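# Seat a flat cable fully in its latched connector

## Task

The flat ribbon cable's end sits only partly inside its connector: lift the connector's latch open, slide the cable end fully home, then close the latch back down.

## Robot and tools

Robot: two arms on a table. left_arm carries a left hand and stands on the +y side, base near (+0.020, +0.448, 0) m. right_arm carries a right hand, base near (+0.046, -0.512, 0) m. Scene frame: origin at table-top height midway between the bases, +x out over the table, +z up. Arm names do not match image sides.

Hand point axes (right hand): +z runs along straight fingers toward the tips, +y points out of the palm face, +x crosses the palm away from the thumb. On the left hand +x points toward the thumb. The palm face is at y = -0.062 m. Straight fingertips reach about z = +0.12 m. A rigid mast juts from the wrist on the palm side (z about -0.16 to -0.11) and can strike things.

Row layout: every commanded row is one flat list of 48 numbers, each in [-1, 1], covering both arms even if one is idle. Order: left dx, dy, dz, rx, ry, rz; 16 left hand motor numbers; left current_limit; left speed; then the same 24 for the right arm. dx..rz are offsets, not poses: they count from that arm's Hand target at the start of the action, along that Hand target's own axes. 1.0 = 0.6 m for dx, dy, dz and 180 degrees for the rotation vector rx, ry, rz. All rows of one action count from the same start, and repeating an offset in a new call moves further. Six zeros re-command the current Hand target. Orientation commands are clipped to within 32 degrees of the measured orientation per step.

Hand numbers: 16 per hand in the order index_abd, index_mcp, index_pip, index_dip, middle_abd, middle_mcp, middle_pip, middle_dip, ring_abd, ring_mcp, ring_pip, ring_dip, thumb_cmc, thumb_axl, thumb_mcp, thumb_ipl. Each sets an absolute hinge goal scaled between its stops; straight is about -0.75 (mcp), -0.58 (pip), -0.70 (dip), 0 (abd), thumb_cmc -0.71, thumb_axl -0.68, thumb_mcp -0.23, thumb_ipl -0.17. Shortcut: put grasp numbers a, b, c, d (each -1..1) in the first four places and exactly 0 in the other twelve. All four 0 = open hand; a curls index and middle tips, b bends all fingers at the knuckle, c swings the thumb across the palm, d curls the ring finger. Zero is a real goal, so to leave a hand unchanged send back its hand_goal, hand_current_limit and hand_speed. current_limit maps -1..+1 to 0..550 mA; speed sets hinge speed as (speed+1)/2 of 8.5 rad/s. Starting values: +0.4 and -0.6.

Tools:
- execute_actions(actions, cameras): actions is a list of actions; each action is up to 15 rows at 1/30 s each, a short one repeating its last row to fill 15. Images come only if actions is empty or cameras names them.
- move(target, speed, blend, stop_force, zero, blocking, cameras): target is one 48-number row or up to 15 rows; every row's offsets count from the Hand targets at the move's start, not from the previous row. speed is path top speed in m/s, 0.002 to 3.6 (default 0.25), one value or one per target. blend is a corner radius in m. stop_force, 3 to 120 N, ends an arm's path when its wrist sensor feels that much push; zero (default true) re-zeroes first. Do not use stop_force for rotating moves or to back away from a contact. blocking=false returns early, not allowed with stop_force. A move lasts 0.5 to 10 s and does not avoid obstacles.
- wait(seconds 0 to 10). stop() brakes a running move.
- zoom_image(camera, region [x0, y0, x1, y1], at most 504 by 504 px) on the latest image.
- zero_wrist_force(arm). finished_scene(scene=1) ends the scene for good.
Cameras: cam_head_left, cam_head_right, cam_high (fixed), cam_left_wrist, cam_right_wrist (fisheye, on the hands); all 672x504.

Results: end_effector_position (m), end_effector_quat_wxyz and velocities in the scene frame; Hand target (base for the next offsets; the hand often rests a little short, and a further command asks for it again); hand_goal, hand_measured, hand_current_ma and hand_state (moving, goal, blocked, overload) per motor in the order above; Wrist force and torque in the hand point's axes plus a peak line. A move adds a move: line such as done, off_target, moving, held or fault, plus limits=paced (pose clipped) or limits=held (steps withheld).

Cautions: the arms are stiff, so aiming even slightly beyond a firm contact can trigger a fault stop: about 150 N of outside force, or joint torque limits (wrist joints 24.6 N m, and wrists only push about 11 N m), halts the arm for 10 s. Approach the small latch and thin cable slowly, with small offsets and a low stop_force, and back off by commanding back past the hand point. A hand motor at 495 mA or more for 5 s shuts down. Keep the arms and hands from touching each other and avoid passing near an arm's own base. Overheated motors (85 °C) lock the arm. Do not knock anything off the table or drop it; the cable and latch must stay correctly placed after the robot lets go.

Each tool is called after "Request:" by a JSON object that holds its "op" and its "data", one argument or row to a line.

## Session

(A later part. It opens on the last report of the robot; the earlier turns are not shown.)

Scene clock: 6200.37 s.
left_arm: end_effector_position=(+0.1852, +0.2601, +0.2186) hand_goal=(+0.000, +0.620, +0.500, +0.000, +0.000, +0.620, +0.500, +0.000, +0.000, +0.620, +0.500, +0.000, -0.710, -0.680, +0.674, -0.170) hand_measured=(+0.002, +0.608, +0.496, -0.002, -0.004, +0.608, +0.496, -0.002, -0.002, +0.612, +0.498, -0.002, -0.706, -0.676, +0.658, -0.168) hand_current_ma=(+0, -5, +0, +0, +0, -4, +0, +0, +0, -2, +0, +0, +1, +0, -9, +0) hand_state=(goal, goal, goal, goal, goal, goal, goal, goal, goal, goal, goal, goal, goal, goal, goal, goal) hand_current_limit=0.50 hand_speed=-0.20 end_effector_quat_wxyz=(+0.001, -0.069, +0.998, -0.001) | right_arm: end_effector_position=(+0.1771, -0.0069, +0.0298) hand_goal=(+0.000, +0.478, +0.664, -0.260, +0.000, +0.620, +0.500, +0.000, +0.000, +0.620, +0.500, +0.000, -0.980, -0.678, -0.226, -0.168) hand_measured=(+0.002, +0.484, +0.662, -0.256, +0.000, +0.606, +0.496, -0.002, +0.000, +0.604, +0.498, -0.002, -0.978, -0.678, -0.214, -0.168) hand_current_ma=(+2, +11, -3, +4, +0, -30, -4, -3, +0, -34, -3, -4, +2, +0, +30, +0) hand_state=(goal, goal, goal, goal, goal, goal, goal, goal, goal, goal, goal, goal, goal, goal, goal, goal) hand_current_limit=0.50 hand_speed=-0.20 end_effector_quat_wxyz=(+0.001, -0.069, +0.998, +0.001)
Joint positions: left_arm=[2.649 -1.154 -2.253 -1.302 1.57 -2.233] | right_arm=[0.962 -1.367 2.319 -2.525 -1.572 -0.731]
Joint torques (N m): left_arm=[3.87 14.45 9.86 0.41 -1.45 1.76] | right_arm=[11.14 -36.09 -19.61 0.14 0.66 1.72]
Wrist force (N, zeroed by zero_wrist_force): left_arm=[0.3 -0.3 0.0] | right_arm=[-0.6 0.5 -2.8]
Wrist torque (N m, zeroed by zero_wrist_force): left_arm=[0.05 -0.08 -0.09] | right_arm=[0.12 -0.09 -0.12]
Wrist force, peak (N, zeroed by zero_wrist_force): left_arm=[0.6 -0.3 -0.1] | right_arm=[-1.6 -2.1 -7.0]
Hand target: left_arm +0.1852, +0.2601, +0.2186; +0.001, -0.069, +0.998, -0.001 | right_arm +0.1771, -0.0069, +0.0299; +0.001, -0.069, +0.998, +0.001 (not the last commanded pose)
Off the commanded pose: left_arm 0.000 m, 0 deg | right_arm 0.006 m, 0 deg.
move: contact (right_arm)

Request:
{"op": "move", "data": {
  "target": [
    [0,0,0,0,0,0, 0,0.62,0.5,0.001, 0,0.62,0.5,0.001, 0,0.62,0.5,0.001, -0.71,-0.68,0.674,-0.17, 0.5,-0.2, 0,0,-0.0153,0,0,0, 0,0.479,0.664,-0.26, 0,0.62,0.5,0.001, 0,0.62,0.5,0.001, -0.98,-0.678,-0.226,-0.168, 0.5,-0.2],
    [0,0,0,0,0,0, 0,0.62,0.5,0.001, 0,0.62,0.5,0.001, 0,0.62,0.5,0.001, -0.71,-0.68,0.674,-0.17, 0.5,-0.2, -0.0048,0,-0.0153,0,0,0, 0,0.479,0.664,-0.26, 0,0.62,0.5,0.001, 0,0.62,0.5,0.001, -0.98,-0.678,-0.226,-0.168, 0.5,-0.2]
  ],
  "speed": 0.02
}}

Request:
{"op": "move", "data": {
  "target": [0,0,0,0,0,0, 0,0.62,0.5,0.001, 0,0.62,0.5,0.001, 0,0.62,0.5,0.001, -0.71,-0.68,0.674,-0.17, 0.5,-0.2, 0,0,0.015,0,0,0, 0,0.479,0.664,-0.26, 0,0.62,0.5,0.001, 0,0.62,0.5,0.001, -0.98,-0.678,-0.226,-0.168, 0.5,-0.2],
  "speed": 0.003,
  "stop_force": 3
}}

Scene clock: 6214.90 s.
left_arm: end_effector_position=(+0.1852, +0.2601, +0.2186) hand_goal=(+0.000, +0.620, +0.500, +0.000, +0.000, +0.620, +0.500, +0.000, +0.000, +0.620, +0.500, +0.000, -0.710, -0.680, +0.674, -0.170) hand_measured=(+0.002, +0.608, +0.496, -0.002, -0.004, +0.608, +0.496, -0.002, -0.002, +0.612, +0.498, -0.002, -0.706, -0.676, +0.658, -0.168) hand_current_ma=(+0, -5, +0, +0, +0, -4, +0, +0, +0, -2, +0, +0, +1, +0, -9, +0) hand_state=(goal, goal, goal, goal, goal, goal, goal, goal, goal, goal, goal, goal, goal, goal, goal, goal) hand_current_limit=0.50 hand_speed=-0.20 end_effector_quat_wxyz=(+0.001, -0.069, +0.998, -0.001) | right_arm: end_effector_position=(+0.1798, -0.0066, +0.0391) hand_goal=(+0.000, +0.478, +0.664, -0.260, +0.000, +0.620, +0.500, +0.000, +0.000, +0.620, +0.500, +0.000, -0.980, -0.678, -0.226, -0.168) hand_measured=(+0.002, +0.472, +0.662, -0.256, +0.000, +0.606, +0.496, -0.002, +0.000, +0.604, +0.498, -0.002, -0.978, -0.678, -0.214, -0.168) hand_current_ma=(+2, -8, -3, +4, +0, -30, -4, -3, +0, -34, -3, -4, +2, +0, +30, +0) hand_state=(goal, goal, goal, goal, goal, goal, goal, goal, goal, goal, goal, goal, goal, goal, goal, goal) hand_current_limit=0.50 hand_speed=-0.20 end_effector_quat_wxyz=(+0.001, -0.069, +0.998, +0.001)
Joint positions: left_arm=[2.649 -1.154 -2.253 -1.302 1.57 -2.233] | right_arm=[0.957 -1.389 2.309 -2.493 -1.572 -0.736]
Joint torques (N m): left_arm=[4.48 14.39 11.82 0.42 -1.3 1.67] | right_arm=[-9.35 -9.32 -20.38 -0.47 1.22 -2.11]
Wrist force (N, zeroed by zero_wrist_force): left_arm=[0.3 -0.3 -0.1] | right_arm=[-0.3 -0.5 0.4]
Wrist torque (N m, zeroed by zero_wrist_force): left_arm=[0.05 -0.07 -0.10] | right_arm=[-0.08 0.03 0.10]
Wrist force, peak (N, zeroed by zero_wrist_force): left_arm=[0.5 -0.3 -0.1] | right_arm=[-0.7 0.5 -3.2]
Hand target: left_arm +0.1852, +0.2601, +0.2186; +0.001, -0.069, +0.998, -0.001 | right_arm +0.1799, -0.0065, +0.0390; +0.001, -0.069, +0.998, +0.001
Off the commanded pose: left_arm 0.000 m, 0 deg | right_arm 0.000 m, 0 deg.
move: done

Scene clock: 6218.03 s.
left_arm: end_effector_position=(+0.1852, +0.2601, +0.2186) hand_goal=(+0.000, +0.620, +0.500, +0.000, +0.000, +0.620, +0.500, +0.000, +0.000, +0.620, +0.500, +0.000, -0.710, -0.680, +0.674, -0.170) hand_measured=(+0.002, +0.608, +0.496, -0.002, -0.004, +0.608, +0.496, -0.002, -0.002, +0.612, +0.498, -0.002, -0.706, -0.676, +0.658, -0.168) hand_current_ma=(+0, -5, +0, +0, +0, -4, +0, +0, +0, -2, +0, +0, +1, +0, -9, +0) hand_state=(goal, goal, goal, goal, goal, goal, goal, goal, goal, goal, goal, goal, goal, goal, goal, goal) hand_current_limit=0.50 hand_speed=-0.20 end_effector_quat_wxyz=(+0.001, -0.069, +0.998, -0.001) | right_arm: end_effector_position=(+0.1800, -0.0065, +0.0340) hand_goal=(+0.000, +0.478, +0.664, -0.260, +0.000, +0.620, +0.500, +0.000, +0.000, +0.620, +0.500, +0.000, -0.980, -0.678, -0.226, -0.168) hand_measured=(+0.002, +0.484, +0.662, -0.256, +0.000, +0.606, +0.496, -0.002, +0.000, +0.604, +0.498, -0.002, -0.978, -0.678, -0.214, -0.168) hand_current_ma=(+2, +11, -3, +4, +0, -30, -4, -3, +0, -34, -3, -4, +2, +0, +30, +0) hand_state=(goal, goal, goal, goal, goal, goal, goal, goal, goal, goal, goal, goal, goal, goal, goal, goal) hand_current_limit=0.50 hand_speed=-0.20 end_effector_quat_wxyz=(+0.001, -0.069, +0.998, +0.001)
Joint positions: left_arm=[2.649 -1.154 -2.253 -1.302 1.57 -2.233] | right_arm=[0.956 -1.375 2.313 -2.51 -1.572 -0.736]
Joint torques (N m): left_arm=[5.36 14.99 12.18 0.3 -1.46 1.69] | right_arm=[-8.6 -37.64 -20.85 -0.21 2.03 -2.15]
Wrist force (N, zeroed by zero_wrist_force): left_arm=[0.3 -0.2 -0.1] | right_arm=[-0.3 0.1 -0.9]
Wrist torque (N m, zeroed by zero_wrist_force): left_arm=[0.06 -0.07 -0.10] | right_arm=[-0.03 -0.02 0.09]
Wrist force, peak (N, zeroed by zero_wrist_force): left_arm=[0.5 -0.2 -0.3] | right_arm=[-0.7 -0.8 -2.8]
Hand target: left_arm +0.1852, +0.2601, +0.2186; +0.001, -0.069, +0.998, -0.001 | right_arm +0.1800, -0.0065, +0.0340; +0.001, -0.069, +0.998, +0.001 (not the last commanded pose)
Off the commanded pose: left_arm 0.000 m, 0 deg | right_arm 0.004 m, 0 deg.
move: contact (right_arm)

Request:
{"op": "move", "data": {
  "target": [
    [0,0,0,0,0,0, 0,0.62,0.5,0.001, 0,0.62,0.5,0.001, 0,0.62,0.5,0.001, -0.71,-0.68,0.674,-0.17, 0.5,-0.2, 0,0,-0.0073,0,0,0, 0,0.479,0.664,-0.26, 0,0.62,0.5,0.001, 0,0.62,0.5,0.001, -0.98,-0.678,-0.226,-0.168, 0.5,-0.2],
    [0,0,0,0,0,0, 0,0.62,0.5,0.001, 0,0.62,0.5,0.001, 0,0.62,0.5,0.001, -0.71,-0.68,0.674,-0.17, 0.5,-0.2, -0.0005,0,-0.0073,0,0,0, 0,0.479,0.664,-0.26, 0,0.62,0.5,0.001, 0,0.62,0.5,0.001, -0.98,-0.678,-0.226,-0.168, 0.5,-0.2]
  ],
  "speed": 0.02
}}

Request:
{"op": "move", "data": {
  "target": [0,0,0,0,0,0, 0,0.62,0.5,0.001, 0,0.62,0.5,0.001, 0,0.62,0.5,0.001, -0.71,-0.68,0.674,-0.17, 0.5,-0.2, 0,0,0.015,0,0,0, 0,0.479,0.664,-0.26, 0,0.62,0.5,0.001, 0,0.62,0.5,0.001, -0.98,-0.678,-0.226,-0.168, 0.5,-0.2],
  "speed": 0.003,
  "stop_force": 3
}}

Scene clock: 6224.67 s.
left_arm: end_effector_position=(+0.1852, +0.2601, +0.2186) hand_goal=(+0.000, +0.620, +0.500, +0.000, +0.000, +0.620, +0.500, +0.000, +0.000, +0.620, +0.500, +0.000, -0.710, -0.680, +0.674, -0.170) hand_measured=(+0.002, +0.608, +0.496, -0.002, -0.004, +0.608, +0.496, -0.002, -0.002, +0.612, +0.498, -0.002, -0.706, -0.676, +0.658, -0.168) hand_current_ma=(+0, -5, +0, +0, +0, -4, +0, +0, +0, -2, +0, +0, +1, +0, -9, +0) hand_state=(goal, goal, goal, goal, goal, goal, goal, goal, goal, goal, goal, goal, goal, goal, goal, goal) hand_current_limit=0.50 hand_speed=-0.20 end_effector_quat_wxyz=(+0.001, -0.069, +0.998, -0.001) | right_arm: end_effector_position=(+0.1802, -0.0065, +0.0383) hand_goal=(+0.000, +0.478, +0.664, -0.260, +0.000, +0.620, +0.500, +0.000, +0.000, +0.620, +0.500, +0.000, -0.980, -0.678, -0.226, -0.168) hand_measured=(+0.002, +0.474, +0.662, -0.256, +0.000, +0.606, +0.496, -0.002, +0.000, +0.604, +0.498, -0.002, -0.978, -0.678, -0.214, -0.168) hand_current_ma=(+2, -8, -3, +4, +0, -30, -4, -3, +0, -34, -3, -4, +2, +0, +30, +0) hand_state=(goal, goal, goal, goal, goal, goal, goal, goal, goal, goal, goal, goal, goal, goal, goal, goal) hand_current_limit=0.50 hand_speed=-0.20 end_effector_quat_wxyz=(+0.001, -0.069, +0.998, +0.001)
Joint positions: left_arm=[2.649 -1.154 -2.253 -1.302 1.57 -2.233] | right_arm=[0.956 -1.386 2.309 -2.496 -1.572 -0.737]
Joint torques (N m): left_arm=[3.15 14.16 11.08 0.18 -1.38 1.71] | right_arm=[-9.51 -37.4 -21.85 -0.52 1.97 -2.26]
Wrist force (N, zeroed by zero_wrist_force): left_arm=[0.3 -0.3 -0.1] | right_arm=[-0.4 -0.3 0.2]
Wrist torque (N m, zeroed by zero_wrist_force): left_arm=[0.06 -0.08 -0.09] | right_arm=[-0.04 0.05 0.10]
Wrist force, peak (N, zeroed by zero_wrist_force): left_arm=[0.6 -0.3 -0.1] | right_arm=[-0.5 -0.2 -1.2]
Hand target: left_arm +0.1852, +0.2601, +0.2186; +0.001, -0.069, +0.998, -0.001 | right_arm +0.1802, -0.0065, +0.0383; +0.001, -0.069, +0.998, +0.001
Off the commanded pose: left_arm 0.000 m, 0 deg | right_arm 0.000 m, 0 deg.
move: done

Scene clock: 6227.57 s.
left_arm: end_effector_position=(+0.1852, +0.2601, +0.2186) hand_goal=(+0.000, +0.620, +0.500, +0.000, +0.000, +0.620, +0.500, +0.000, +0.000, +0.620, +0.500, +0.000, -0.710, -0.680, +0.674, -0.170) hand_measured=(+0.002, +0.608, +0.496, -0.002, -0.004, +0.608, +0.496, -0.002, -0.002, +0.612, +0.498, -0.002, -0.706, -0.676, +0.658, -0.168) hand_current_ma=(+0, -5, +0, +0, +0, -4, +0, +0, +0, -2, +0, +0, +1, +0, -9, +0) hand_state=(goal, goal, goal, goal, goal, goal, goal, goal, goal, goal, goal, goal, goal, goal, goal, goal) hand_current_limit=0.50 hand_speed=-0.20 end_effector_quat_wxyz=(+0.001, -0.069, +0.998, -0.001) | right_arm: end_effector_position=(+0.1803, -0.0065, +0.0339) hand_goal=(+0.000, +0.478, +0.664, -0.260, +0.000, +0.620, +0.500, +0.000, +0.000, +0.620, +0.500, +0.000, -0.980, -0.678, -0.226, -0.168) hand_measured=(+0.002, +0.484, +0.662, -0.256, +0.000, +0.606, +0.496, -0.002, +0.000, +0.604, +0.498, -0.002, -0.978, -0.678, -0.214, -0.168) hand_current_ma=(+2, +12, -3, +4, +0, -30, -4, -3, +0, -34, -3, -4, +2, +0, +30, +0) hand_state=(goal, goal, goal, goal, goal, goal, goal, goal, goal, goal, goal, goal, goal, goal, goal, goal) hand_current_limit=0.50 hand_speed=-0.20 end_effector_quat_wxyz=(+0.001, -0.069, +0.998, +0.001)
Joint positions: left_arm=[2.649 -1.154 -2.253 -1.302 1.57 -2.233] | right_arm=[0.956 -1.375 2.313 -2.51 -1.572 -0.737]
Joint torques (N m): left_arm=[4.62 15.57 10.47 0.38 -1.37 1.61] | right_arm=[-8.25 -36.83 -20.96 -0.26 1.69 -2.18]
Wrist force (N, zeroed by zero_wrist_force): left_arm=[0.4 -0.4 -0.1] | right_arm=[-0.2 0.3 -0.9]
Wrist torque (N m, zeroed by zero_wrist_force): left_arm=[0.05 -0.09 -0.08] | right_arm=[0.00 -0.04 0.11]
Wrist force, peak (N, zeroed by zero_wrist_force): left_arm=[0.6 -0.3 0.0] | right_arm=[-0.2 -1.4 -2.9]
Hand target: left_arm +0.1852, +0.2601, +0.2186; +0.001, -0.069, +0.998, -0.001 | right_arm +0.1803, -0.0065, +0.0339; +0.001, -0.069, +0.998, +0.001 (not the last commanded pose)
Off the commanded pose: left_arm 0.000 m, 0 deg | right_arm 0.005 m, 0 deg.
move: contact (right_arm)

Request:
{"op": "move", "data": {
  "target": [
    [0,0,0,0,0,0, 0,0.62,0.5,0.001, 0,0.62,0.5,0.001, 0,0.62,0.5,0.001, -0.71,-0.68,0.674,-0.17, 0.5,-0.2, 0,0,-0.0078,0,0,0, 0,0.479,0.664,-0.26, 0,0.62,0.5,0.001, 0,0.62,0.5,0.001, -0.98,-0.678,-0.226,-0.168, 0.5,-0.2],
    [0,0,0,0,0,0, 0,0.62,0.5,0.001, 0,0.62,0.5,0.001, 0,0.62,0.5,0.001, -0.71,-0.68,0.674,-0.17, 0.5,-0.2, -0.0005,0,-0.0078,0,0,0, 0,0.479,0.664,-0.26, 0,0.62,0.5,0.001, 0,0.62,0.5,0.001, -0.98,-0.678,-0.226,-0.168, 0.5,-0.2]
  ],
  "speed": 0.02
}}

Request:
{"op": "move", "data": {
  "target": [0,0,0,0,0,0, 0,0.62,0.5,0.001, 0,0.62,0.5,0.001, 0,0.62,0.5,0.001, -0.71,-0.68,0.674,-0.17, 0.5,-0.2, 0,0,0.015,0,0,0, 0,0.479,0.664,-0.26, 0,0.62,0.5,0.001, 0,0.62,0.5,0.001, -0.98,-0.678,-0.226,-0.168, 0.5,-0.2],
  "speed": 0.003,
  "stop_force": 3
}}

Scene clock: 6310.83 s.
left_arm: end_effector_position=(+0.1852, +0.2601, +0.2186) hand_goal=(+0.000, +0.620, +0.500, +0.000, +0.000, +0.620, +0.500, +0.000, +0.000, +0.620, +0.500, +0.000, -0.710, -0.680, +0.674, -0.170) hand_measured=(+0.002, +0.608, +0.496, -0.002, -0.004, +0.608, +0.496, -0.002, -0.002, +0.612, +0.498, -0.002, -0.706, -0.676, +0.658, -0.168) hand_current_ma=(+0, -5, +0, +0, +0, -4, +0, +0, +0, -2, +0, +0, +1, +0, -9, +0) hand_state=(goal, goal, goal, goal, goal, goal, goal, goal, goal, goal, goal, goal, goal, goal, goal, goal) hand_current_limit=0.50 hand_speed=-0.20 end_effector_quat_wxyz=(+0.001, -0.069, +0.998, -0.001) | right_arm: end_effector_position=(+0.1805, -0.0065, +0.0385) hand_goal=(+0.000, +0.478, +0.664, -0.260, +0.000, +0.620, +0.500, +0.000, +0.000, +0.620, +0.500, +0.000, -0.980, -0.678, -0.226, -0.168) hand_measured=(+0.002, +0.474, +0.662, -0.256, +0.000, +0.606, +0.496, -0.002, +0.000, +0.604, +0.498, -0.002, -0.978, -0.678, -0.214, -0.168) hand_current_ma=(+2, -8, -3, +4, +0, -30, -4, -3, +0, -34, -3, -4, +2, +0, +30, +0) hand_state=(goal, goal, goal, goal, goal, goal, goal, goal, goal, goal, goal, goal, goal, goal, goal, goal) hand_current_limit=0.50 hand_speed=-0.20 end_effector_quat_wxyz=(+0.001, -0.069, +0.998, +0.001)
Joint positions: left_arm=[2.649 -1.154 -2.253 -1.302 1.57 -2.233] | right_arm=[0.956 -1.387 2.309 -2.495 -1.572 -0.737]
Joint torques (N m): left_arm=[5.03 15.56 11.2 0.23 -1.48 1.72] | right_arm=[-10.01 -37.95 -21.95 -0.62 1.93 -1.98]
Wrist force (N, zeroed by zero_wrist_force): left_arm=[0.3 -0.4 0.0] | right_arm=[0.0 -0.1 0.3]
Wrist torque (N m, zeroed by zero_wrist_force): left_arm=[0.04 -0.07 -0.09] | right_arm=[-0.03 -0.01 0.14]
Wrist force, peak (N, zeroed by zero_wrist_force): left_arm=[0.5 -0.3 0.0] | right_arm=[-0.4 0.5 -1.0]
Hand target: left_arm +0.1852, +0.2601, +0.2186; +0.001, -0.069, +0.998, -0.001 | right_arm +0.1805, -0.0064, +0.0386; +0.001, -0.069, +0.998, +0.001
Off the commanded pose: left_arm 0.000 m, 0 deg | right_arm 0.000 m, 0 deg.
move: done

Scene clock: 6313.80 s.
left_arm: end_effector_position=(+0.1852, +0.2601, +0.2186) hand_goal=(+0.000, +0.620, +0.500, +0.000, +0.000, +0.620, +0.500, +0.000, +0.000, +0.620, +0.500, +0.000, -0.710, -0.680, +0.674, -0.170) hand_measured=(+0.002, +0.608, +0.496, -0.002, -0.004, +0.608, +0.496, -0.002, -0.002, +0.612, +0.498, -0.002, -0.706, -0.676, +0.658, -0.168) hand_current_ma=(+0, -5, +0, +0, +0, -4, +0, +0, +0, -2, +0, +0, +1, +0, -9, +0) hand_state=(goal, goal, goal, goal, goal, goal, goal, goal, goal, goal, goal, goal, goal, goal, goal, goal) hand_current_limit=0.50 hand_speed=-0.20 end_effector_quat_wxyz=(+0.001, -0.069, +0.998, -0.001) | right_arm: end_effector_position=(+0.1806, -0.0064, +0.0340) hand_goal=(+0.000, +0.478, +0.664, -0.260, +0.000, +0.620, +0.500, +0.000, +0.000, +0.620, +0.500, +0.000, -0.980, -0.678, -0.226, -0.168) hand_measured=(+0.002, +0.484, +0.662, -0.256, +0.000, +0.606, +0.496, -0.002, +0.000, +0.604, +0.498, -0.002, -0.978, -0.678, -0.214, -0.168) hand_current_ma=(+2, +11, -3, +4, +0, -30, -4, -3, +0, -34, -3, -4, +2, +0, +30, +0) hand_state=(goal, goal, goal, goal, goal, goal, goal, goal, goal, goal, goal, goal, goal, goal, goal, goal) hand_current_limit=0.50 hand_speed=-0.20 end_effector_quat_wxyz=(+0.001, -0.069, +0.998, +0.001)
Joint positions: left_arm=[2.649 -1.154 -2.253 -1.302 1.57 -2.233] | right_arm=[0.955 -1.375 2.312 -2.51 -1.572 -0.737]
Joint torques (N m): left_arm=[4.06 13.73 10.92 0.34 -1.45 1.83] | right_arm=[-8.52 -37.06 -21.28 -0.2 1.87 -2.04]
Wrist force (N, zeroed by zero_wrist_force): left_arm=[0.4 -0.1 0.0] | right_arm=[-0.1 0.1 -0.8]
Wrist torque (N m, zeroed by zero_wrist_force): left_arm=[0.08 -0.08 -0.09] | right_arm=[-0.03 -0.02 0.10]
Wrist force, peak (N, zeroed by zero_wrist_force): left_arm=[0.4 -0.5 0.1] | right_arm=[-0.1 -1.0 -2.9]
Hand target: left_arm +0.1852, +0.2601, +0.2186; +0.001, -0.069, +0.998, -0.001 | right_arm +0.1806, -0.0064, +0.0340; +0.001, -0.069, +0.998, +0.001 (not the last commanded pose)
Off the commanded pose: left_arm 0.000 m, 0 deg | right_arm 0.004 m, 0 deg.
move: contact (right_arm)

Request:
{"op": "move", "data": {
  "target": [
    [0,0,0,0,0,0, 0,0.62,0.5,0.001, 0,0.62,0.5,0.001, 0,0.62,0.5,0.001, -0.71,-0.68,0.674,-0.17, 0.5,-0.2, 0,0,-0.0078,0,0,0, 0,0.479,0.664,-0.26, 0,0.62,0.5,0.001, 0,0.62,0.5,0.001, -0.98,-0.678,-0.226,-0.168, 0.5,-0.2],
    [0,0,0,0,0,0, 0,0.62,0.5,0.001, 0,0.62,0.5,0.001, 0,0.62,0.5,0.001, -0.71,-0.68,0.674,-0.17, 0.5,-0.2, -0.0007,0,-0.0078,0,0,0, 0,0.479,0.664,-0.26, 0,0.62,0.5,0.001, 0,0.62,0.5,0.001, -0.98,-0.678,-0.226,-0.168, 0.5,-0.2]
  ],
  "speed": 0.02
}}

Request:
{"op": "move", "data": {
  "target": [0,0,0,0,0,0, 0,0.62,0.5,0.001, 0,0.62,0.5,0.001, 0,0.62,0.5,0.001, -0.71,-0.68,0.674,-0.17, 0.5,-0.2, 0,0,0.015,0,0,0, 0,0.479,0.664,-0.26, 0,0.62,0.5,0.001, 0,0.62,0.5,0.001, -0.98,-0.678,-0.226,-0.168, 0.5,-0.2],
  "speed": 0.003,
  "stop_force": 3
}}

Scene clock: 6321.17 s.
left_arm: end_effector_position=(+0.1852, +0.2601, +0.2186) hand_goal=(+0.000, +0.620, +0.500, +0.000, +0.000, +0.620, +0.500, +0.000, +0.000, +0.620, +0.500, +0.000, -0.710, -0.680, +0.674, -0.170) hand_measured=(+0.002, +0.608, +0.496, -0.002, -0.004, +0.608, +0.496, -0.002, -0.002, +0.612, +0.498, -0.002, -0.706, -0.676, +0.658, -0.168) hand_current_ma=(+0, -5, +0, +0, +0, -4, +0, +0, +0, -2, +0, +0, +1, +0, -9, +0) hand_state=(goal, goal, goal, goal, goal, goal, goal, goal, goal, goal, goal, goal, goal, goal, goal, goal) hand_current_limit=0.50 hand_speed=-0.20 end_effector_quat_wxyz=(+0.001, -0.069, +0.998, -0.001) | right_arm: end_effector_position=(+0.1809, -0.0064, +0.0386) hand_goal=(+0.000, +0.478, +0.664, -0.260, +0.000, +0.620, +0.500, +0.000, +0.000, +0.620, +0.500, +0.000, -0.980, -0.678, -0.226, -0.168) hand_measured=(+0.002, +0.474, +0.662, -0.256, +0.000, +0.606, +0.496, -0.002, +0.000, +0.604, +0.498, -0.002, -0.978, -0.678, -0.214, -0.168) hand_current_ma=(+2, -8, -3, +4, +0, -30, -4, -3, +0, -34, -3, -4, +2, +0, +30, +0) hand_state=(goal, goal, goal, goal, goal, goal, goal, goal, goal, goal, goal, goal, goal, goal, goal, goal) hand_current_limit=0.50 hand_speed=-0.20 end_effector_quat_wxyz=(+0.001, -0.069, +0.998, +0.001)
Joint positions: left_arm=[2.649 -1.154 -2.253 -1.302 1.57 -2.233] | right_arm=[0.955 -1.386 2.308 -2.495 -1.572 -0.738]
Joint torques (N m): left_arm=[4.49 13.71 10.83 0.6 -1.53 1.73] | right_arm=[-10.23 -36.74 -22.65 -0.36 2.04 -2.05]
Wrist force (N, zeroed by zero_wrist_force): left_arm=[0.3 -0.4 -0.1] | right_arm=[-0.2 -0.3 0.0]
Wrist torque (N m, zeroed by zero_wrist_force): left_arm=[0.05 -0.07 -0.09] | right_arm=[-0.04 0.04 0.11]
Wrist force, peak (N, zeroed by zero_wrist_force): left_arm=[0.6 -0.3 0.1] | right_arm=[-0.1 0.3 -1.2]
Hand target: left_arm +0.1852, +0.2601, +0.2186; +0.001, -0.069, +0.998, -0.001 | right_arm +0.1810, -0.0064, +0.0386; +0.001, -0.069, +0.998, +0.001
Off the commanded pose: left_arm 0.000 m, 0 deg | right_arm 0.000 m, 0 deg.
move: done

Scene clock: 6324.17 s.
left_arm: end_effector_position=(+0.1852, +0.2601, +0.2186) hand_goal=(+0.000, +0.620, +0.500, +0.000, +0.000, +0.620, +0.500, +0.000, +0.000, +0.620, +0.500, +0.000, -0.710, -0.680, +0.674, -0.170) hand_measured=(+0.002, +0.608, +0.496, -0.002, -0.004, +0.608, +0.496, -0.002, -0.002, +0.612, +0.498, -0.002, -0.706, -0.676, +0.658, -0.168) hand_current_ma=(+0, -5, +0, +0, +0, -4, +0, +0, +0, -2, +0, +0, +1, +0, -9, +0) hand_state=(goal, goal, goal, goal, goal, goal, goal, goal, goal, goal, goal, goal, goal, goal, goal, goal) hand_current_limit=0.50 hand_speed=-0.20 end_effector_quat_wxyz=(+0.001, -0.069, +0.998, -0.001) | right_arm: end_effector_position=(+0.1810, -0.0064, +0.0339) hand_goal=(+0.000, +0.478, +0.664, -0.260, +0.000, +0.620, +0.500, +0.000, +0.000, +0.620, +0.500, +0.000, -0.980, -0.678, -0.226, -0.168) hand_measured=(+0.002, +0.486, +0.662, -0.256, +0.000, +0.606, +0.496, -0.002, +0.000, +0.604, +0.498, -0.002, -0.978, -0.678, -0.214, -0.168) hand_current_ma=(+2, +13, -3, +4, +0, -30, -4, -3, +0, -34, -3, -4, +2, +0, +30, +0) hand_state=(goal, goal, goal, goal, goal, goal, goal, goal, goal, goal, goal, goal, goal, goal, goal, goal) hand_current_limit=0.50 hand_speed=-0.20 end_effector_quat_wxyz=(+0.001, -0.069, +0.998, +0.001)
Joint positions: left_arm=[2.649 -1.154 -2.253 -1.302 1.57 -2.233] | right_arm=[0.955 -1.374 2.312 -2.51 -1.572 -0.738]
Joint torques (N m): left_arm=[4.07 13.64 11.04 0.47 -1.36 1.88] | right_arm=[-8.62 -37.29 -21.3 -0.23 1.66 -2.19]
Wrist force (N, zeroed by zero_wrist_force): left_arm=[0.2 -0.3 -0.1] | right_arm=[-0.3 0.0 -0.7]
Wrist torque (N m, zeroed by zero_wrist_force): left_arm=[0.05 -0.06 -0.11] | right_arm=[-0.05 -0.02 0.09]
Wrist force, peak (N, zeroed by zero_wrist_force): left_arm=[0.7 -0.3 0.0] | right_arm=[0.0 -1.3 -2.9]
Hand target: left_arm +0.1852, +0.2601, +0.2186; +0.001, -0.069, +0.998, -0.001 | right_arm +0.1810, -0.0064, +0.0339; +0.001, -0.069, +0.998, +0.001 (not the last commanded pose)
Off the commanded pose: left_arm 0.000 m, 0 deg | right_arm 0.004 m, 0 deg.
move: contact (right_arm)

Request:
{"op": "move", "data": {
  "target": [
    [0,0,0,0,0,0, 0,0.62,0.5,0.001, 0,0.62,0.5,0.001, 0,0.62,0.5,0.001, -0.71,-0.68,0.674,-0.17, 0.5,-0.2, 0,0,-0.0078,0,0,0, 0,0.479,0.664,-0.26, 0,0.62,0.5,0.001, 0,0.62,0.5,0.001, -0.98,-0.678,-0.226,-0.168, 0.5,-0.2],
    [0,0,0,0,0,0, 0,0.62,0.5,0.001, 0,0.62,0.5,0.001, 0,0.62,0.5,0.001, -0.71,-0.68,0.674,-0.17, 0.5,-0.2, -0.0007,0,-0.0078,0,0,0, 0,0.479,0.664,-0.26, 0,0.62,0.5,0.001, 0,0.62,0.5,0.001, -0.98,-0.678,-0.226,-0.168, 0.5,-0.2]
  ],
  "speed": 0.02
}}

Request:
{"op": "move", "data": {
  "target": [0,0,0,0,0,0, 0,0.62,0.5,0.001, 0,0.62,0.5,0.001, 0,0.62,0.5,0.001, -0.71,-0.68,0.674,-0.17, 0.5,-0.2, 0,0,0.015,0,0,0, 0,0.479,0.664,-0.26, 0,0.62,0.5,0.001, 0,0.62,0.5,0.001, -0.98,-0.678,-0.226,-0.168, 0.5,-0.2],
  "speed": 0.003,
  "stop_force": 3
}}

Scene clock: 6330.57 s.
left_arm: end_effector_position=(+0.1852, +0.2601, +0.2186) hand_goal=(+0.000, +0.620, +0.500, +0.000, +0.000, +0.620, +0.500, +0.000, +0.000, +0.620, +0.500, +0.000, -0.710, -0.680, +0.674, -0.170) hand_measured=(+0.002, +0.608, +0.496, -0.002, -0.004, +0.608, +0.496, -0.002, -0.002, +0.612, +0.498, -0.002, -0.706, -0.676, +0.658, -0.168) hand_current_ma=(+0, -5, +0, +0, +0, -4, +0, +0, +0, -2, +0, +0, +1, +0, -9, +0) hand_state=(goal, goal, goal, goal, goal, goal, goal, goal, goal, goal, goal, goal, goal, goal, goal, goal) hand_current_limit=0.50 hand_speed=-0.20 end_effector_quat_wxyz=(+0.001, -0.069, +0.998, -0.001) | right_arm: end_effector_position=(+0.1813, -0.0063, +0.0385) hand_goal=(+0.000, +0.478, +0.664, -0.260, +0.000, +0.620, +0.500, +0.000, +0.000, +0.620, +0.500, +0.000, -0.980, -0.678, -0.226, -0.168) hand_measured=(+0.002, +0.474, +0.662, -0.256, +0.000, +0.606, +0.496, -0.002, +0.000, +0.604, +0.498, -0.002, -0.978, -0.678, -0.214, -0.168) hand_current_ma=(+2, -8, -3, +4, +0, -30, -4, -3, +0, -34, -3, -4, +2, +0, +30, +0) hand_state=(goal, goal, goal, goal, goal, goal, goal, goal, goal, goal, goal, goal, goal, goal, goal, goal) hand_current_limit=0.50 hand_speed=-0.20 end_effector_quat_wxyz=(+0.001, -0.069, +0.998, +0.001)
Joint positions: left_arm=[2.649 -1.154 -2.253 -1.302 1.57 -2.233] | right_arm=[0.954 -1.386 2.308 -2.495 -1.572 -0.739]
Joint torques (N m): left_arm=[5.64 13.88 10.84 0.62 -1.43 1.61] | right_arm=[-10.95 -38.18 -21.47 -0.68 1.82 -2.27]
Wrist force (N, zeroed by zero_wrist_force): left_arm=[0.4 -0.1 -0.2] | right_arm=[0.0 -0.4 0.4]
Wrist torque (N m, zeroed by zero_wrist_force): left_arm=[0.09 -0.08 -0.10] | right_arm=[-0.07 0.00 0.13]
Wrist force, peak (N, zeroed by zero_wrist_force): left_arm=[0.5 -0.4 -0.3] | right_arm=[-0.2 -0.2 -1.3]
Hand target: left_arm +0.1852, +0.2601, +0.2186; +0.001, -0.069, +0.998, -0.001 | right_arm +0.1814, -0.0063, +0.0386; +0.001, -0.069, +0.998, +0.001
Off the commanded pose: left_arm 0.000 m, 0 deg | right_arm 0.000 m, 0 deg.
move: done

Scene clock: 6333.57 s.
left_arm: end_effector_position=(+0.1852, +0.2601, +0.2186) hand_goal=(+0.000, +0.620, +0.500, +0.000, +0.000, +0.620, +0.500, +0.000, +0.000, +0.620, +0.500, +0.000, -0.710, -0.680, +0.674, -0.170) hand_measured=(+0.002, +0.608, +0.496, -0.002, -0.004, +0.608, +0.496, -0.002, -0.002, +0.612, +0.498, -0.002, -0.706, -0.676, +0.658, -0.168) hand_current_ma=(+0, -5, +0, +0, +0, -4, +0, +0, +0, -2, +0, +0, +1, +0, -9, +0) hand_state=(goal, goal, goal, goal, goal, goal, goal, goal, goal, goal, goal, goal, goal, goal, goal, goal) hand_current_limit=0.50 hand_speed=-0.20 end_effector_quat_wxyz=(+0.001, -0.069, +0.998, -0.001) | right_arm: end_effector_position=(+0.1814, -0.0063, +0.0339) hand_goal=(+0.000, +0.478, +0.664, -0.260, +0.000, +0.620, +0.500, +0.000, +0.000, +0.620, +0.500, +0.000, -0.980, -0.678, -0.226, -0.168) hand_measured=(+0.002, +0.486, +0.662, -0.256, +0.000, +0.606, +0.496, -0.002, +0.000, +0.604, +0.498, -0.002, -0.978, -0.678, -0.214, -0.168) hand_current_ma=(+2, +15, -3, +4, +0, -30, -4, -3, +0, -34, -3, -4, +2, +0, +30, +0) hand_state=(goal, goal, goal, goal, goal, goal, goal, goal, goal, goal, goal, goal, goal, goal, goal, goal) hand_current_limit=0.50 hand_speed=-0.20 end_effector_quat_wxyz=(+0.001, -0.069, +0.998, +0.001)
Joint positions: left_arm=[2.649 -1.154 -2.253 -1.302 1.57 -2.233] | right_arm=[0.954 -1.374 2.311 -2.51 -1.572 -0.739]
Joint torques (N m): left_arm=[4.89 14.37 10.6 0.4 -1.54 1.55] | right_arm=[-8.72 -37.57 -21 -0.19 1.84 -2.08]
Wrist force (N, zeroed by zero_wrist_force): left_arm=[0.4 -0.2 -0.2] | right_arm=[0.1 0.5 -1.0]
Wrist torque (N m, zeroed by zero_wrist_force): left_arm=[0.08 -0.09 -0.09] | right_arm=[0.03 -0.03 0.13]
Wrist force, peak (N, zeroed by zero_wrist_force): left_arm=[0.5 -0.5 0.1] | right_arm=[-0.3 -1.3 -3.1]
Hand target: left_arm +0.1852, +0.2601, +0.2186; +0.001, -0.069, +0.998, -0.001 | right_arm +0.1814, -0.0063, +0.0339; +0.001, -0.069, +0.998, +0.001 (not the last commanded pose)
Off the commanded pose: left_arm 0.000 m, 0 deg | right_arm 0.004 m, 0 deg.
move: contact (right_arm)

Request:
{"op": "wait", "data": {
  "seconds": 0.1,
  "cameras": ["all"]
}}

Request:
{"op": "zoom_image", "data": {
  "camera": "cam_head_left",
  "region": [335, 410, 405, 462]
}}

Request:
{"op": "zoom_image", "data": {
  "camera": "cam_head_right",
  "region": [335, 410, 405, 462]
}}

Scene clock: 6339.27 s.
left_arm: end_effector_position=(+0.1852, +0.2601, +0.2186) hand_goal=(+0.000, +0.620, +0.500, +0.000, +0.000, +0.620, +0.500, +0.000, +0.000, +0.620, +0.500, +0.000, -0.710, -0.680, +0.674, -0.170) hand_measured=(+0.002, +0.608, +0.496, -0.002, -0.004, +0.608, +0.496, -0.002, -0.002, +0.612, +0.498, -0.002, -0.706, -0.676, +0.658, -0.168) hand_current_ma=(+0, -5, +0, +0, +0, -4, +0, +0, +0, -2, +0, +0, +1, +0, -9, +0) hand_state=(goal, goal, goal, goal, goal, goal, goal, goal, goal, goal, goal, goal, goal, goal, goal, goal) hand_current_limit=0.50 hand_speed=-0.20 end_effector_quat_wxyz=(+0.001, -0.069, +0.998, -0.001) | right_arm: end_effector_position=(+0.1814, -0.0063, +0.0339) hand_goal=(+0.000, +0.478, +0.664, -0.260, +0.000, +0.620, +0.500, +0.000, +0.000, +0.620, +0.500, +0.000, -0.980, -0.678, -0.226, -0.168) hand_measured=(+0.002, +0.486, +0.662, -0.256, +0.000, +0.606, +0.496, -0.002, +0.000, +0.604, +0.498, -0.002, -0.978, -0.678, -0.214, -0.168) hand_current_ma=(+2, +15, -3, +4, +0, -30, -4, -3, +0, -34, -3, -4, +2, +0, +30, +0) hand_state=(goal, goal, goal, goal, goal, goal, goal, goal, goal, goal, goal, goal, goal, goal, goal, goal) hand_current_limit=0.50 hand_speed=-0.20 end_effector_quat_wxyz=(+0.001, -0.069, +0.998, +0.001)
Joint positions: left_arm=[2.649 -1.154 -2.253 -1.302 1.57 -2.233] | right_arm=[0.954 -1.374 2.311 -2.51 -1.572 -0.739]
Joint torques (N m): left_arm=[5.3 14.24 11.19 0.41 -1.27 1.69] | right_arm=[-5.26 -37.14 -21.09 -2.02 1.9 -1.78]
Wrist force (N, zeroed by zero_wrist_force): left_arm=[0.4 -0.2 0.0] | right_arm=[0.1 0.1 -1.1]
Wrist torque (N m, zeroed by zero_wrist_force): left_arm=[0.06 -0.08 -0.09] | right_arm=[0.00 -0.02 0.12]
Wrist force, peak (N, zeroed by zero_wrist_force): left_arm=[0.6 -0.4 0.0] | right_arm=[0.1 -0.1 -1.7]
Hand target: left_arm +0.1852, +0.2601, +0.2186; +0.001, -0.069, +0.998, -0.001 | right_arm +0.1814, -0.0063, +0.0339; +0.001, -0.069, +0.998, +0.001 (not the last commanded pose)
Off the commanded pose: left_arm 0.000 m, 0 deg | right_arm 0.004 m, 0 deg.
wait: 0.10 s; at rest from the start
camera_calibration:
cam_left_wrist: T_world_to_cam=[[0.849944, -0.525606, -0.0365155, -0.0408186], [-0.315959, -0.563936, 0.762985, -0.014577], [-0.421622, -0.636958, -0.645383, 0.508985], [0, 0, 0, 1]] pos_world=[0.244687, 0.294527, 0.338122]
cam_right_wrist: T_world_to_cam=[[0.693214, 0.720569, -0.0153033, -0.0844364], [0.482135, -0.44784, 0.752985, -0.169024], [0.535724, -0.529358, -0.65786, 0.0456138], [0, 0, 0, 1]] pos_world=[0.115588, 0.00929275, 0.155988]

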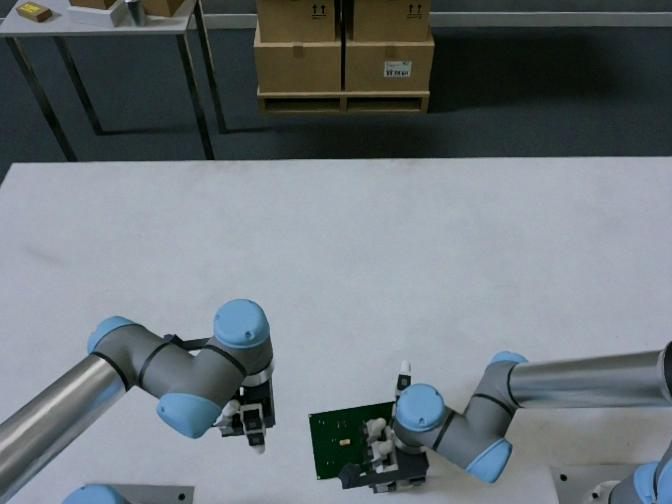

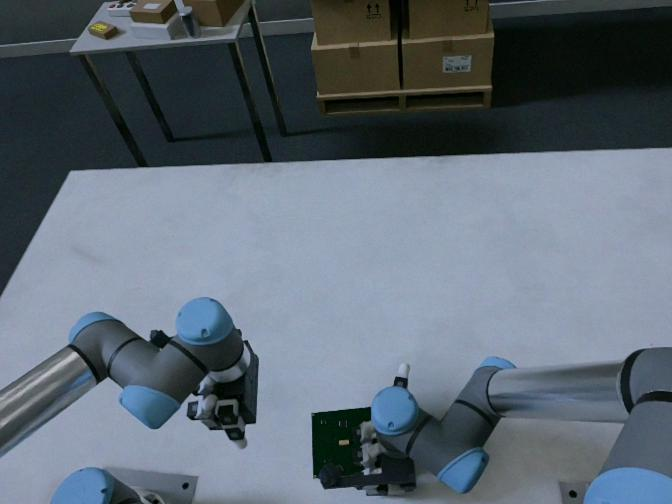

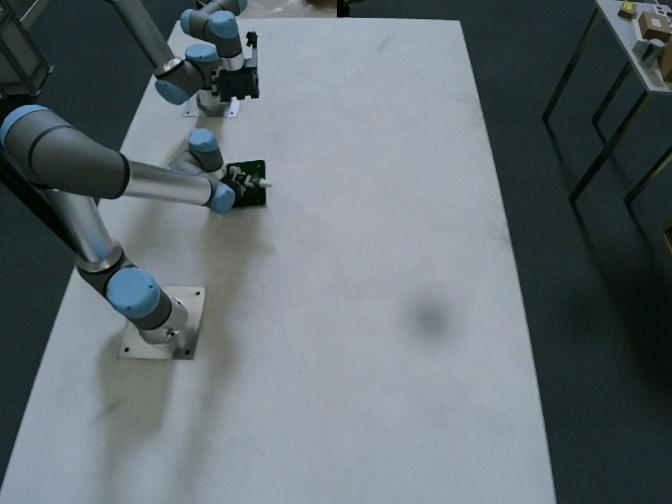

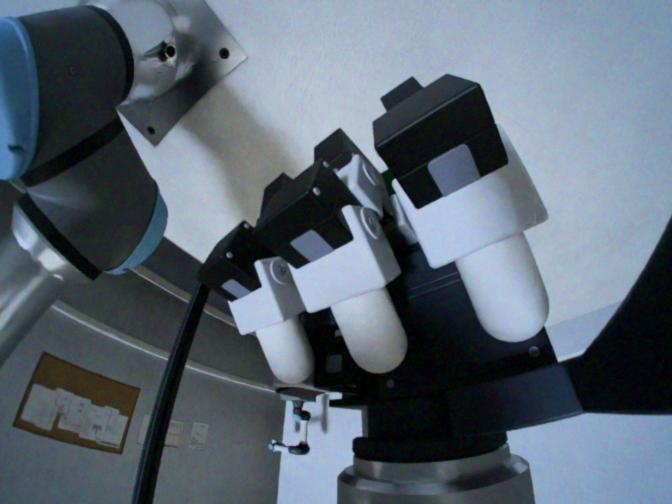

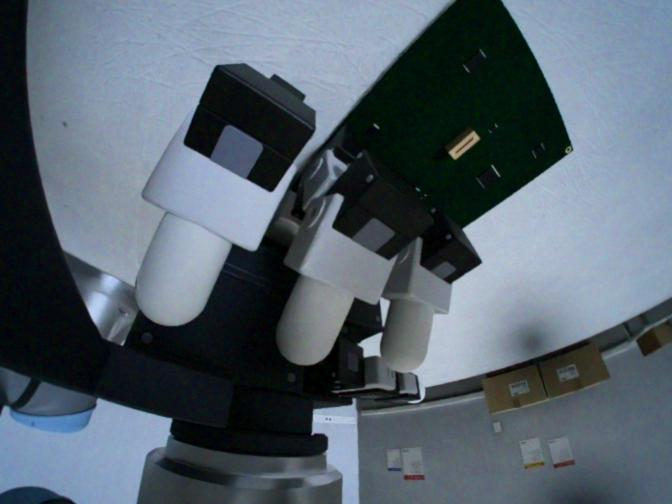

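Scaled by 7.200 from the camera's 672x504 image, which has a finer 960x720 frame.

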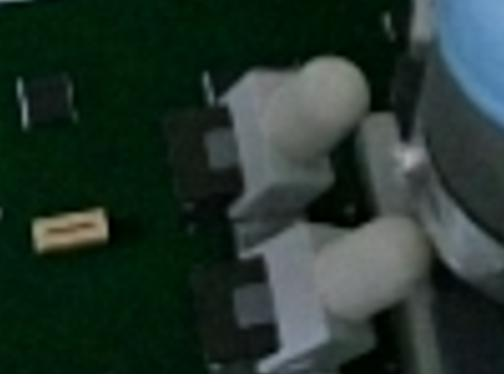

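Scaled by 7.200 from the camera's 672x504 image, which has a finer 960x720 frame.

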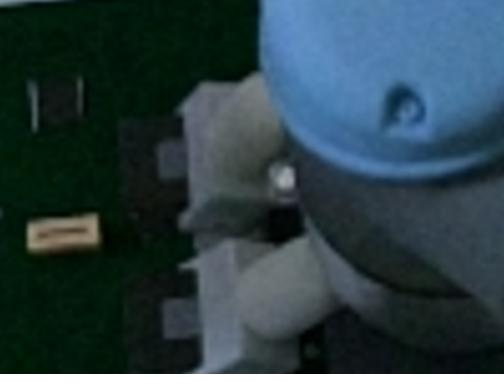

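Request:
{"op": "move", "data": {
  "target": [
    [0,0,0,0,0,0, 0,0.62,0.5,0.001, 0,0.62,0.5,0.001, 0,0.62,0.5,0.001, -0.71,-0.68,0.674,-0.17, 0.5,-0.2, 0.0042,0,0,0,0,0, 0,0.479,0.664,-0.26, 0,0.62,0.5,0.001, 0,0.62,0.5,0.001, -0.98,-0.678,-0.226,-0.168, 0.5,-0.2],
    [0,0,0,0,0,0, 0,0.62,0.5,0.001, 0,0.62,0.5,0.001, 0,0.62,0.5,0.001, -0.71,-0.68,0.674,-0.17, 0.5,-0.2, 0.0042,0,-0.02,0,0,0, 0,0.479,0.664,-0.26, 0,0.62,0.5,0.001, 0,0.62,0.5,0.001, -0.98,-0.678,-0.226,-0.168, 0.5,-0.2]
  ],
  "speed": 0.01
}}

Request:
{"op": "move", "data": {
  "target": [
    [0,0,0,0,0,0, 0,0.62,0.5,0.001, 0,0.62,0.5,0.001, 0,0.62,0.5,0.001, -0.71,-0.68,0.674,-0.17, 0.5,-0.2, 0.01,0,-0.21,0,0,0, 0,0.479,0.664,-0.26, 0,0.62,0.5,0.001, 0,0.62,0.5,0.001, -0.98,-0.678,-0.226,-0.168, 0.5,-0.2],
    [0,0,0,0,0,0, 0,0.62,0.5,0.001, 0,0.62,0.5,0.001, 0,0.62,0.5,0.001, -0.71,-0.68,0.674,-0.17, 0.5,-0.2, 0.075,-0.4,-0.24,0,0,0, 0,0.479,0.664,-0.26, 0,0.62,0.5,0.001, 0,0.62,0.5,0.001, -0.98,-0.678,-0.226,-0.168, 0.5,-0.2]
  ],
  "speed": 0.25,
  "blend": [0.01, 0],
  "cameras": ["cam_head_left","cam_head_right","cam_right_wrist"]
}}

Request:
{"op": "zoom_image", "data": {
  "camera": "cam_head_left",
  "region": [350, 415, 405, 457]
}}

Request:
{"op": "zoom_image", "data": {
  "camera": "cam_head_right",
  "region": [350, 415, 405, 457]
}}

Scene clock: 6360.20 s.
left_arm: end_effector_position=(+0.1852, +0.2601, +0.2186) hand_goal=(+0.000, +0.620, +0.500, +0.000, +0.000, +0.620, +0.500, +0.000, +0.000, +0.620, +0.500, +0.000, -0.710, -0.680, +0.674, -0.170) hand_measured=(+0.002, +0.608, +0.496, -0.002, -0.004, +0.608, +0.496, -0.002, -0.002, +0.612, +0.498, -0.002, -0.706, -0.676, +0.658, -0.168) hand_current_ma=(+0, -5, +0, +0, +0, -4, +0, +0, +0, -2, +0, +0, +1, +0, -9, +0) hand_state=(goal, goal, goal, goal, goal, goal, goal, goal, goal, goal, goal, goal, goal, goal, goal, goal) hand_current_limit=0.50 hand_speed=-0.20 end_effector_quat_wxyz=(+0.001, -0.069, +0.998, -0.001) | right_arm: end_effector_position=(+0.1789, -0.0067, +0.0458) hand_goal=(+0.000, +0.478, +0.664, -0.260, +0.000, +0.620, +0.500, +0.000, +0.000, +0.620, +0.500, +0.000, -0.980, -0.678, -0.226, -0.168) hand_measured=(+0.002, +0.474, +0.662, -0.256, +0.000, +0.606, +0.496, -0.002, +0.000, +0.604, +0.498, -0.002, -0.978, -0.678, -0.214, -0.168) hand_current_ma=(+2, -8, -3, +4, +0, -30, -4, -3, +0, -34, -3, -4, +2, +0, +30, +0) hand_state=(goal, goal, goal, goal, goal, goal, goal, goal, goal, goal, goal, goal, goal, goal, goal, goal) hand_current_limit=0.50 hand_speed=-0.20 end_effector_quat_wxyz=(+0.001, -0.069, +0.998, +0.001)
Joint positions: left_arm=[2.649 -1.154 -2.253 -1.302 1.57 -2.233] | right_arm=[0.958 -1.406 2.304 -2.471 -1.572 -0.734]
Joint torques (N m): left_arm=[5.53 13.37 11.11 0.44 -1.29 1.4] | right_arm=[10.97 -36.5 -22.39 -0.54 1.31 1.99]
Wrist force (N, zeroed by zero_wrist_force): left_arm=[0.3 -0.1 0.0] | right_arm=[-0.3 -0.5 0.5]
Wrist torque (N m, zeroed by zero_wrist_force): left_arm=[0.08 -0.08 -0.10] | right_arm=[-0.08 0.03 -0.09]
Wrist force, peak (N, zeroed by zero_wrist_force): left_arm=[0.5 -0.4 0.0] | right_arm=[-0.9 -0.3 -2.3]
Hand target: left_arm +0.1852, +0.2601, +0.2186; +0.001, -0.069, +0.998, -0.001 | right_arm +0.1789, -0.0067, +0.0459; +0.001, -0.069, +0.998, +0.001
Off the commanded pose: left_arm 0.000 m, 0 deg | right_arm 0.000 m, 0 deg.
move: done

Scene clock: 6362.83 s.
left_arm: end_effector_position=(+0.1852, +0.2601, +0.2186) hand_goal=(+0.000, +0.620, +0.500, +0.000, +0.000, +0.620, +0.500, +0.000, +0.000, +0.620, +0.500, +0.000, -0.710, -0.680, +0.674, -0.170) hand_measured=(+0.002, +0.608, +0.496, -0.002, -0.004, +0.608, +0.496, -0.002, -0.002, +0.612, +0.498, -0.002, -0.706, -0.676, +0.658, -0.168) hand_current_ma=(+0, -5, +0, +0, +0, -4, +0, +0, +0, -2, +0, +0, +1, +0, -9, +0) hand_state=(goal, goal, goal, goal, goal, goal, goal, goal, goal, goal, goal, goal, goal, goal, goal, goal) hand_current_limit=0.50 hand_speed=-0.20 end_effector_quat_wxyz=(+0.001, -0.069, +0.998, -0.001) | right_arm: end_effector_position=(+0.1671, -0.2507, +0.1895) hand_goal=(+0.000, +0.478, +0.664, -0.260, +0.000, +0.620, +0.500, +0.000, +0.000, +0.620, +0.500, +0.000, -0.980, -0.678, -0.226, -0.168) hand_measured=(+0.002, +0.472, +0.662, -0.258, +0.000, +0.606, +0.496, -0.002, +0.000, +0.604, +0.498, -0.002, -0.978, -0.678, -0.214, -0.168) hand_current_ma=(+2, -9, -3, +4, +0, -30, -4, -3, +0, -34, -3, -4, +2, +0, +29, +0) hand_state=(goal, goal, goal, goal, goal, goal, goal, goal, goal, goal, goal, goal, goal, goal, goal, goal) hand_current_limit=0.50 hand_speed=-0.20 end_effector_quat_wxyz=(+0.001, -0.069, +0.998, +0.001)
Joint positions: left_arm=[2.649 -1.154 -2.253 -1.302 1.57 -2.233] | right_arm=[0.282 -2.481 2.493 -1.584 -1.57 -1.411]
Joint torques (N m): left_arm=[4.32 13.39 11.35 0.36 -1.45 1.63] | right_arm=[-10.23 -3.8 -16.89 -0.11 2.21 -2.27]
Wrist force (N, zeroed by zero_wrist_force): left_arm=[0.4 -0.2 0.0] | right_arm=[0.2 -0.9 0.0]
Wrist torque (N m, zeroed by zero_wrist_force): left_arm=[0.06 -0.09 -0.09] | right_arm=[-0.12 -0.03 0.16]
Wrist force, peak (N, zeroed by zero_wrist_force): left_arm=[0.5 -0.4 -0.1] | right_arm=[-0.1 -0.5 1.7]
Hand target: left_arm +0.1852, +0.2601, +0.2186; +0.001, -0.069, +0.998, -0.001 | right_arm +0.1671, -0.2508, +0.1895; +0.001, -0.069, +0.998, +0.001
Off the commanded pose: left_arm 0.000 m, 0 deg | right_arm 0.000 m, 0 deg.
move: done
camera_calibration:
cam_right_wrist: T_world_to_cam=[[0.693254, 0.72053, -0.0153514, 0.103967], [0.48207, -0.447776, 0.753064, -0.388749], [0.535731, -0.529465, -0.657769, 0.0262081], [0, 0, 0, 1]] pos_world=[0.101288, -0.235107, 0.311587]
Images, in order (width x height): cam_head_left 672x504, cam_head_right 672x504, cam_right_wrist 672x504.

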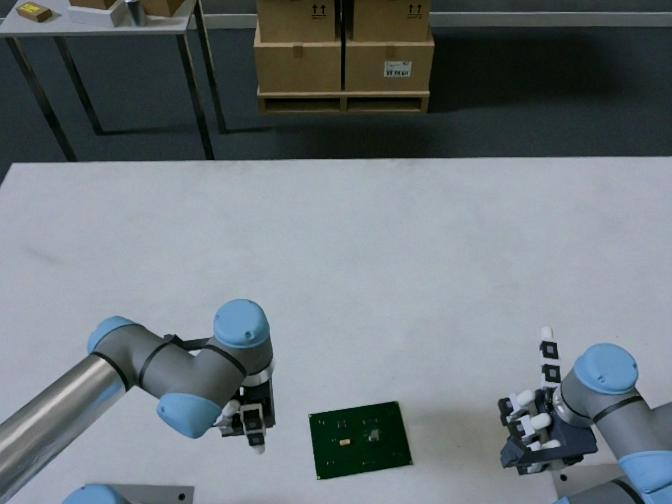

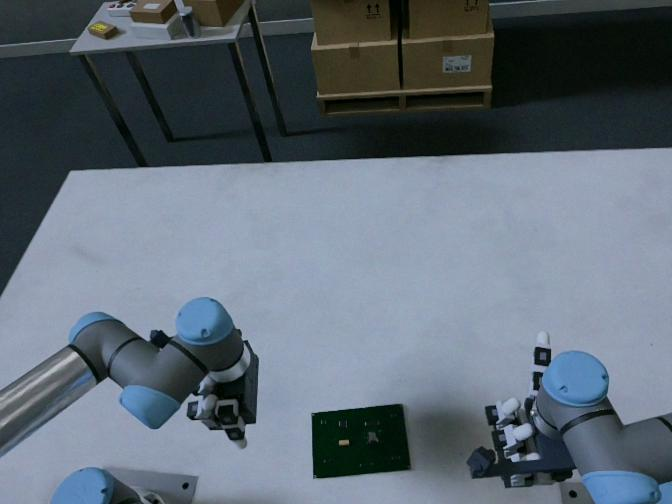

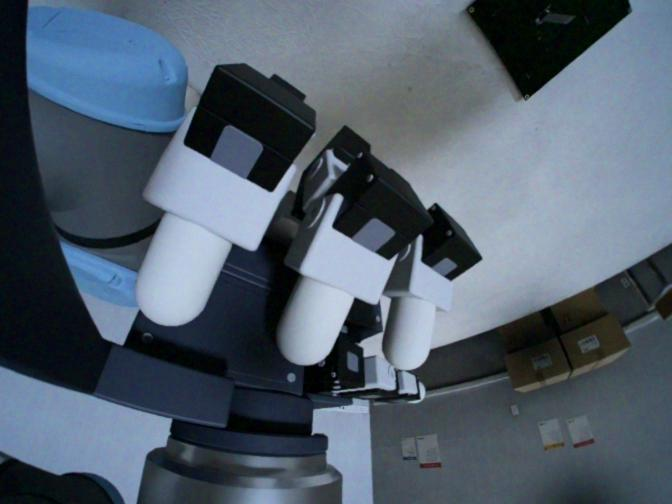

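Scaled by 9.164 from the camera's 672x504 image, which has a finer 960x720 frame.

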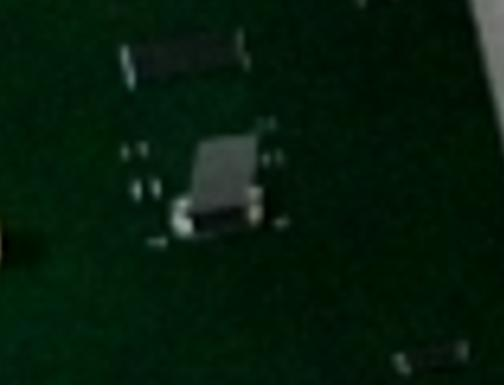

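Scaled by 9.164 from the camera's 672x504 image, which has a finer 960x720 frame.

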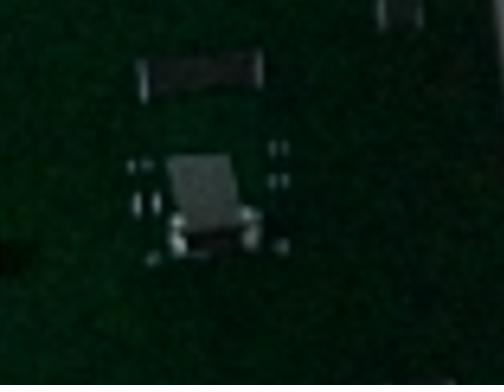

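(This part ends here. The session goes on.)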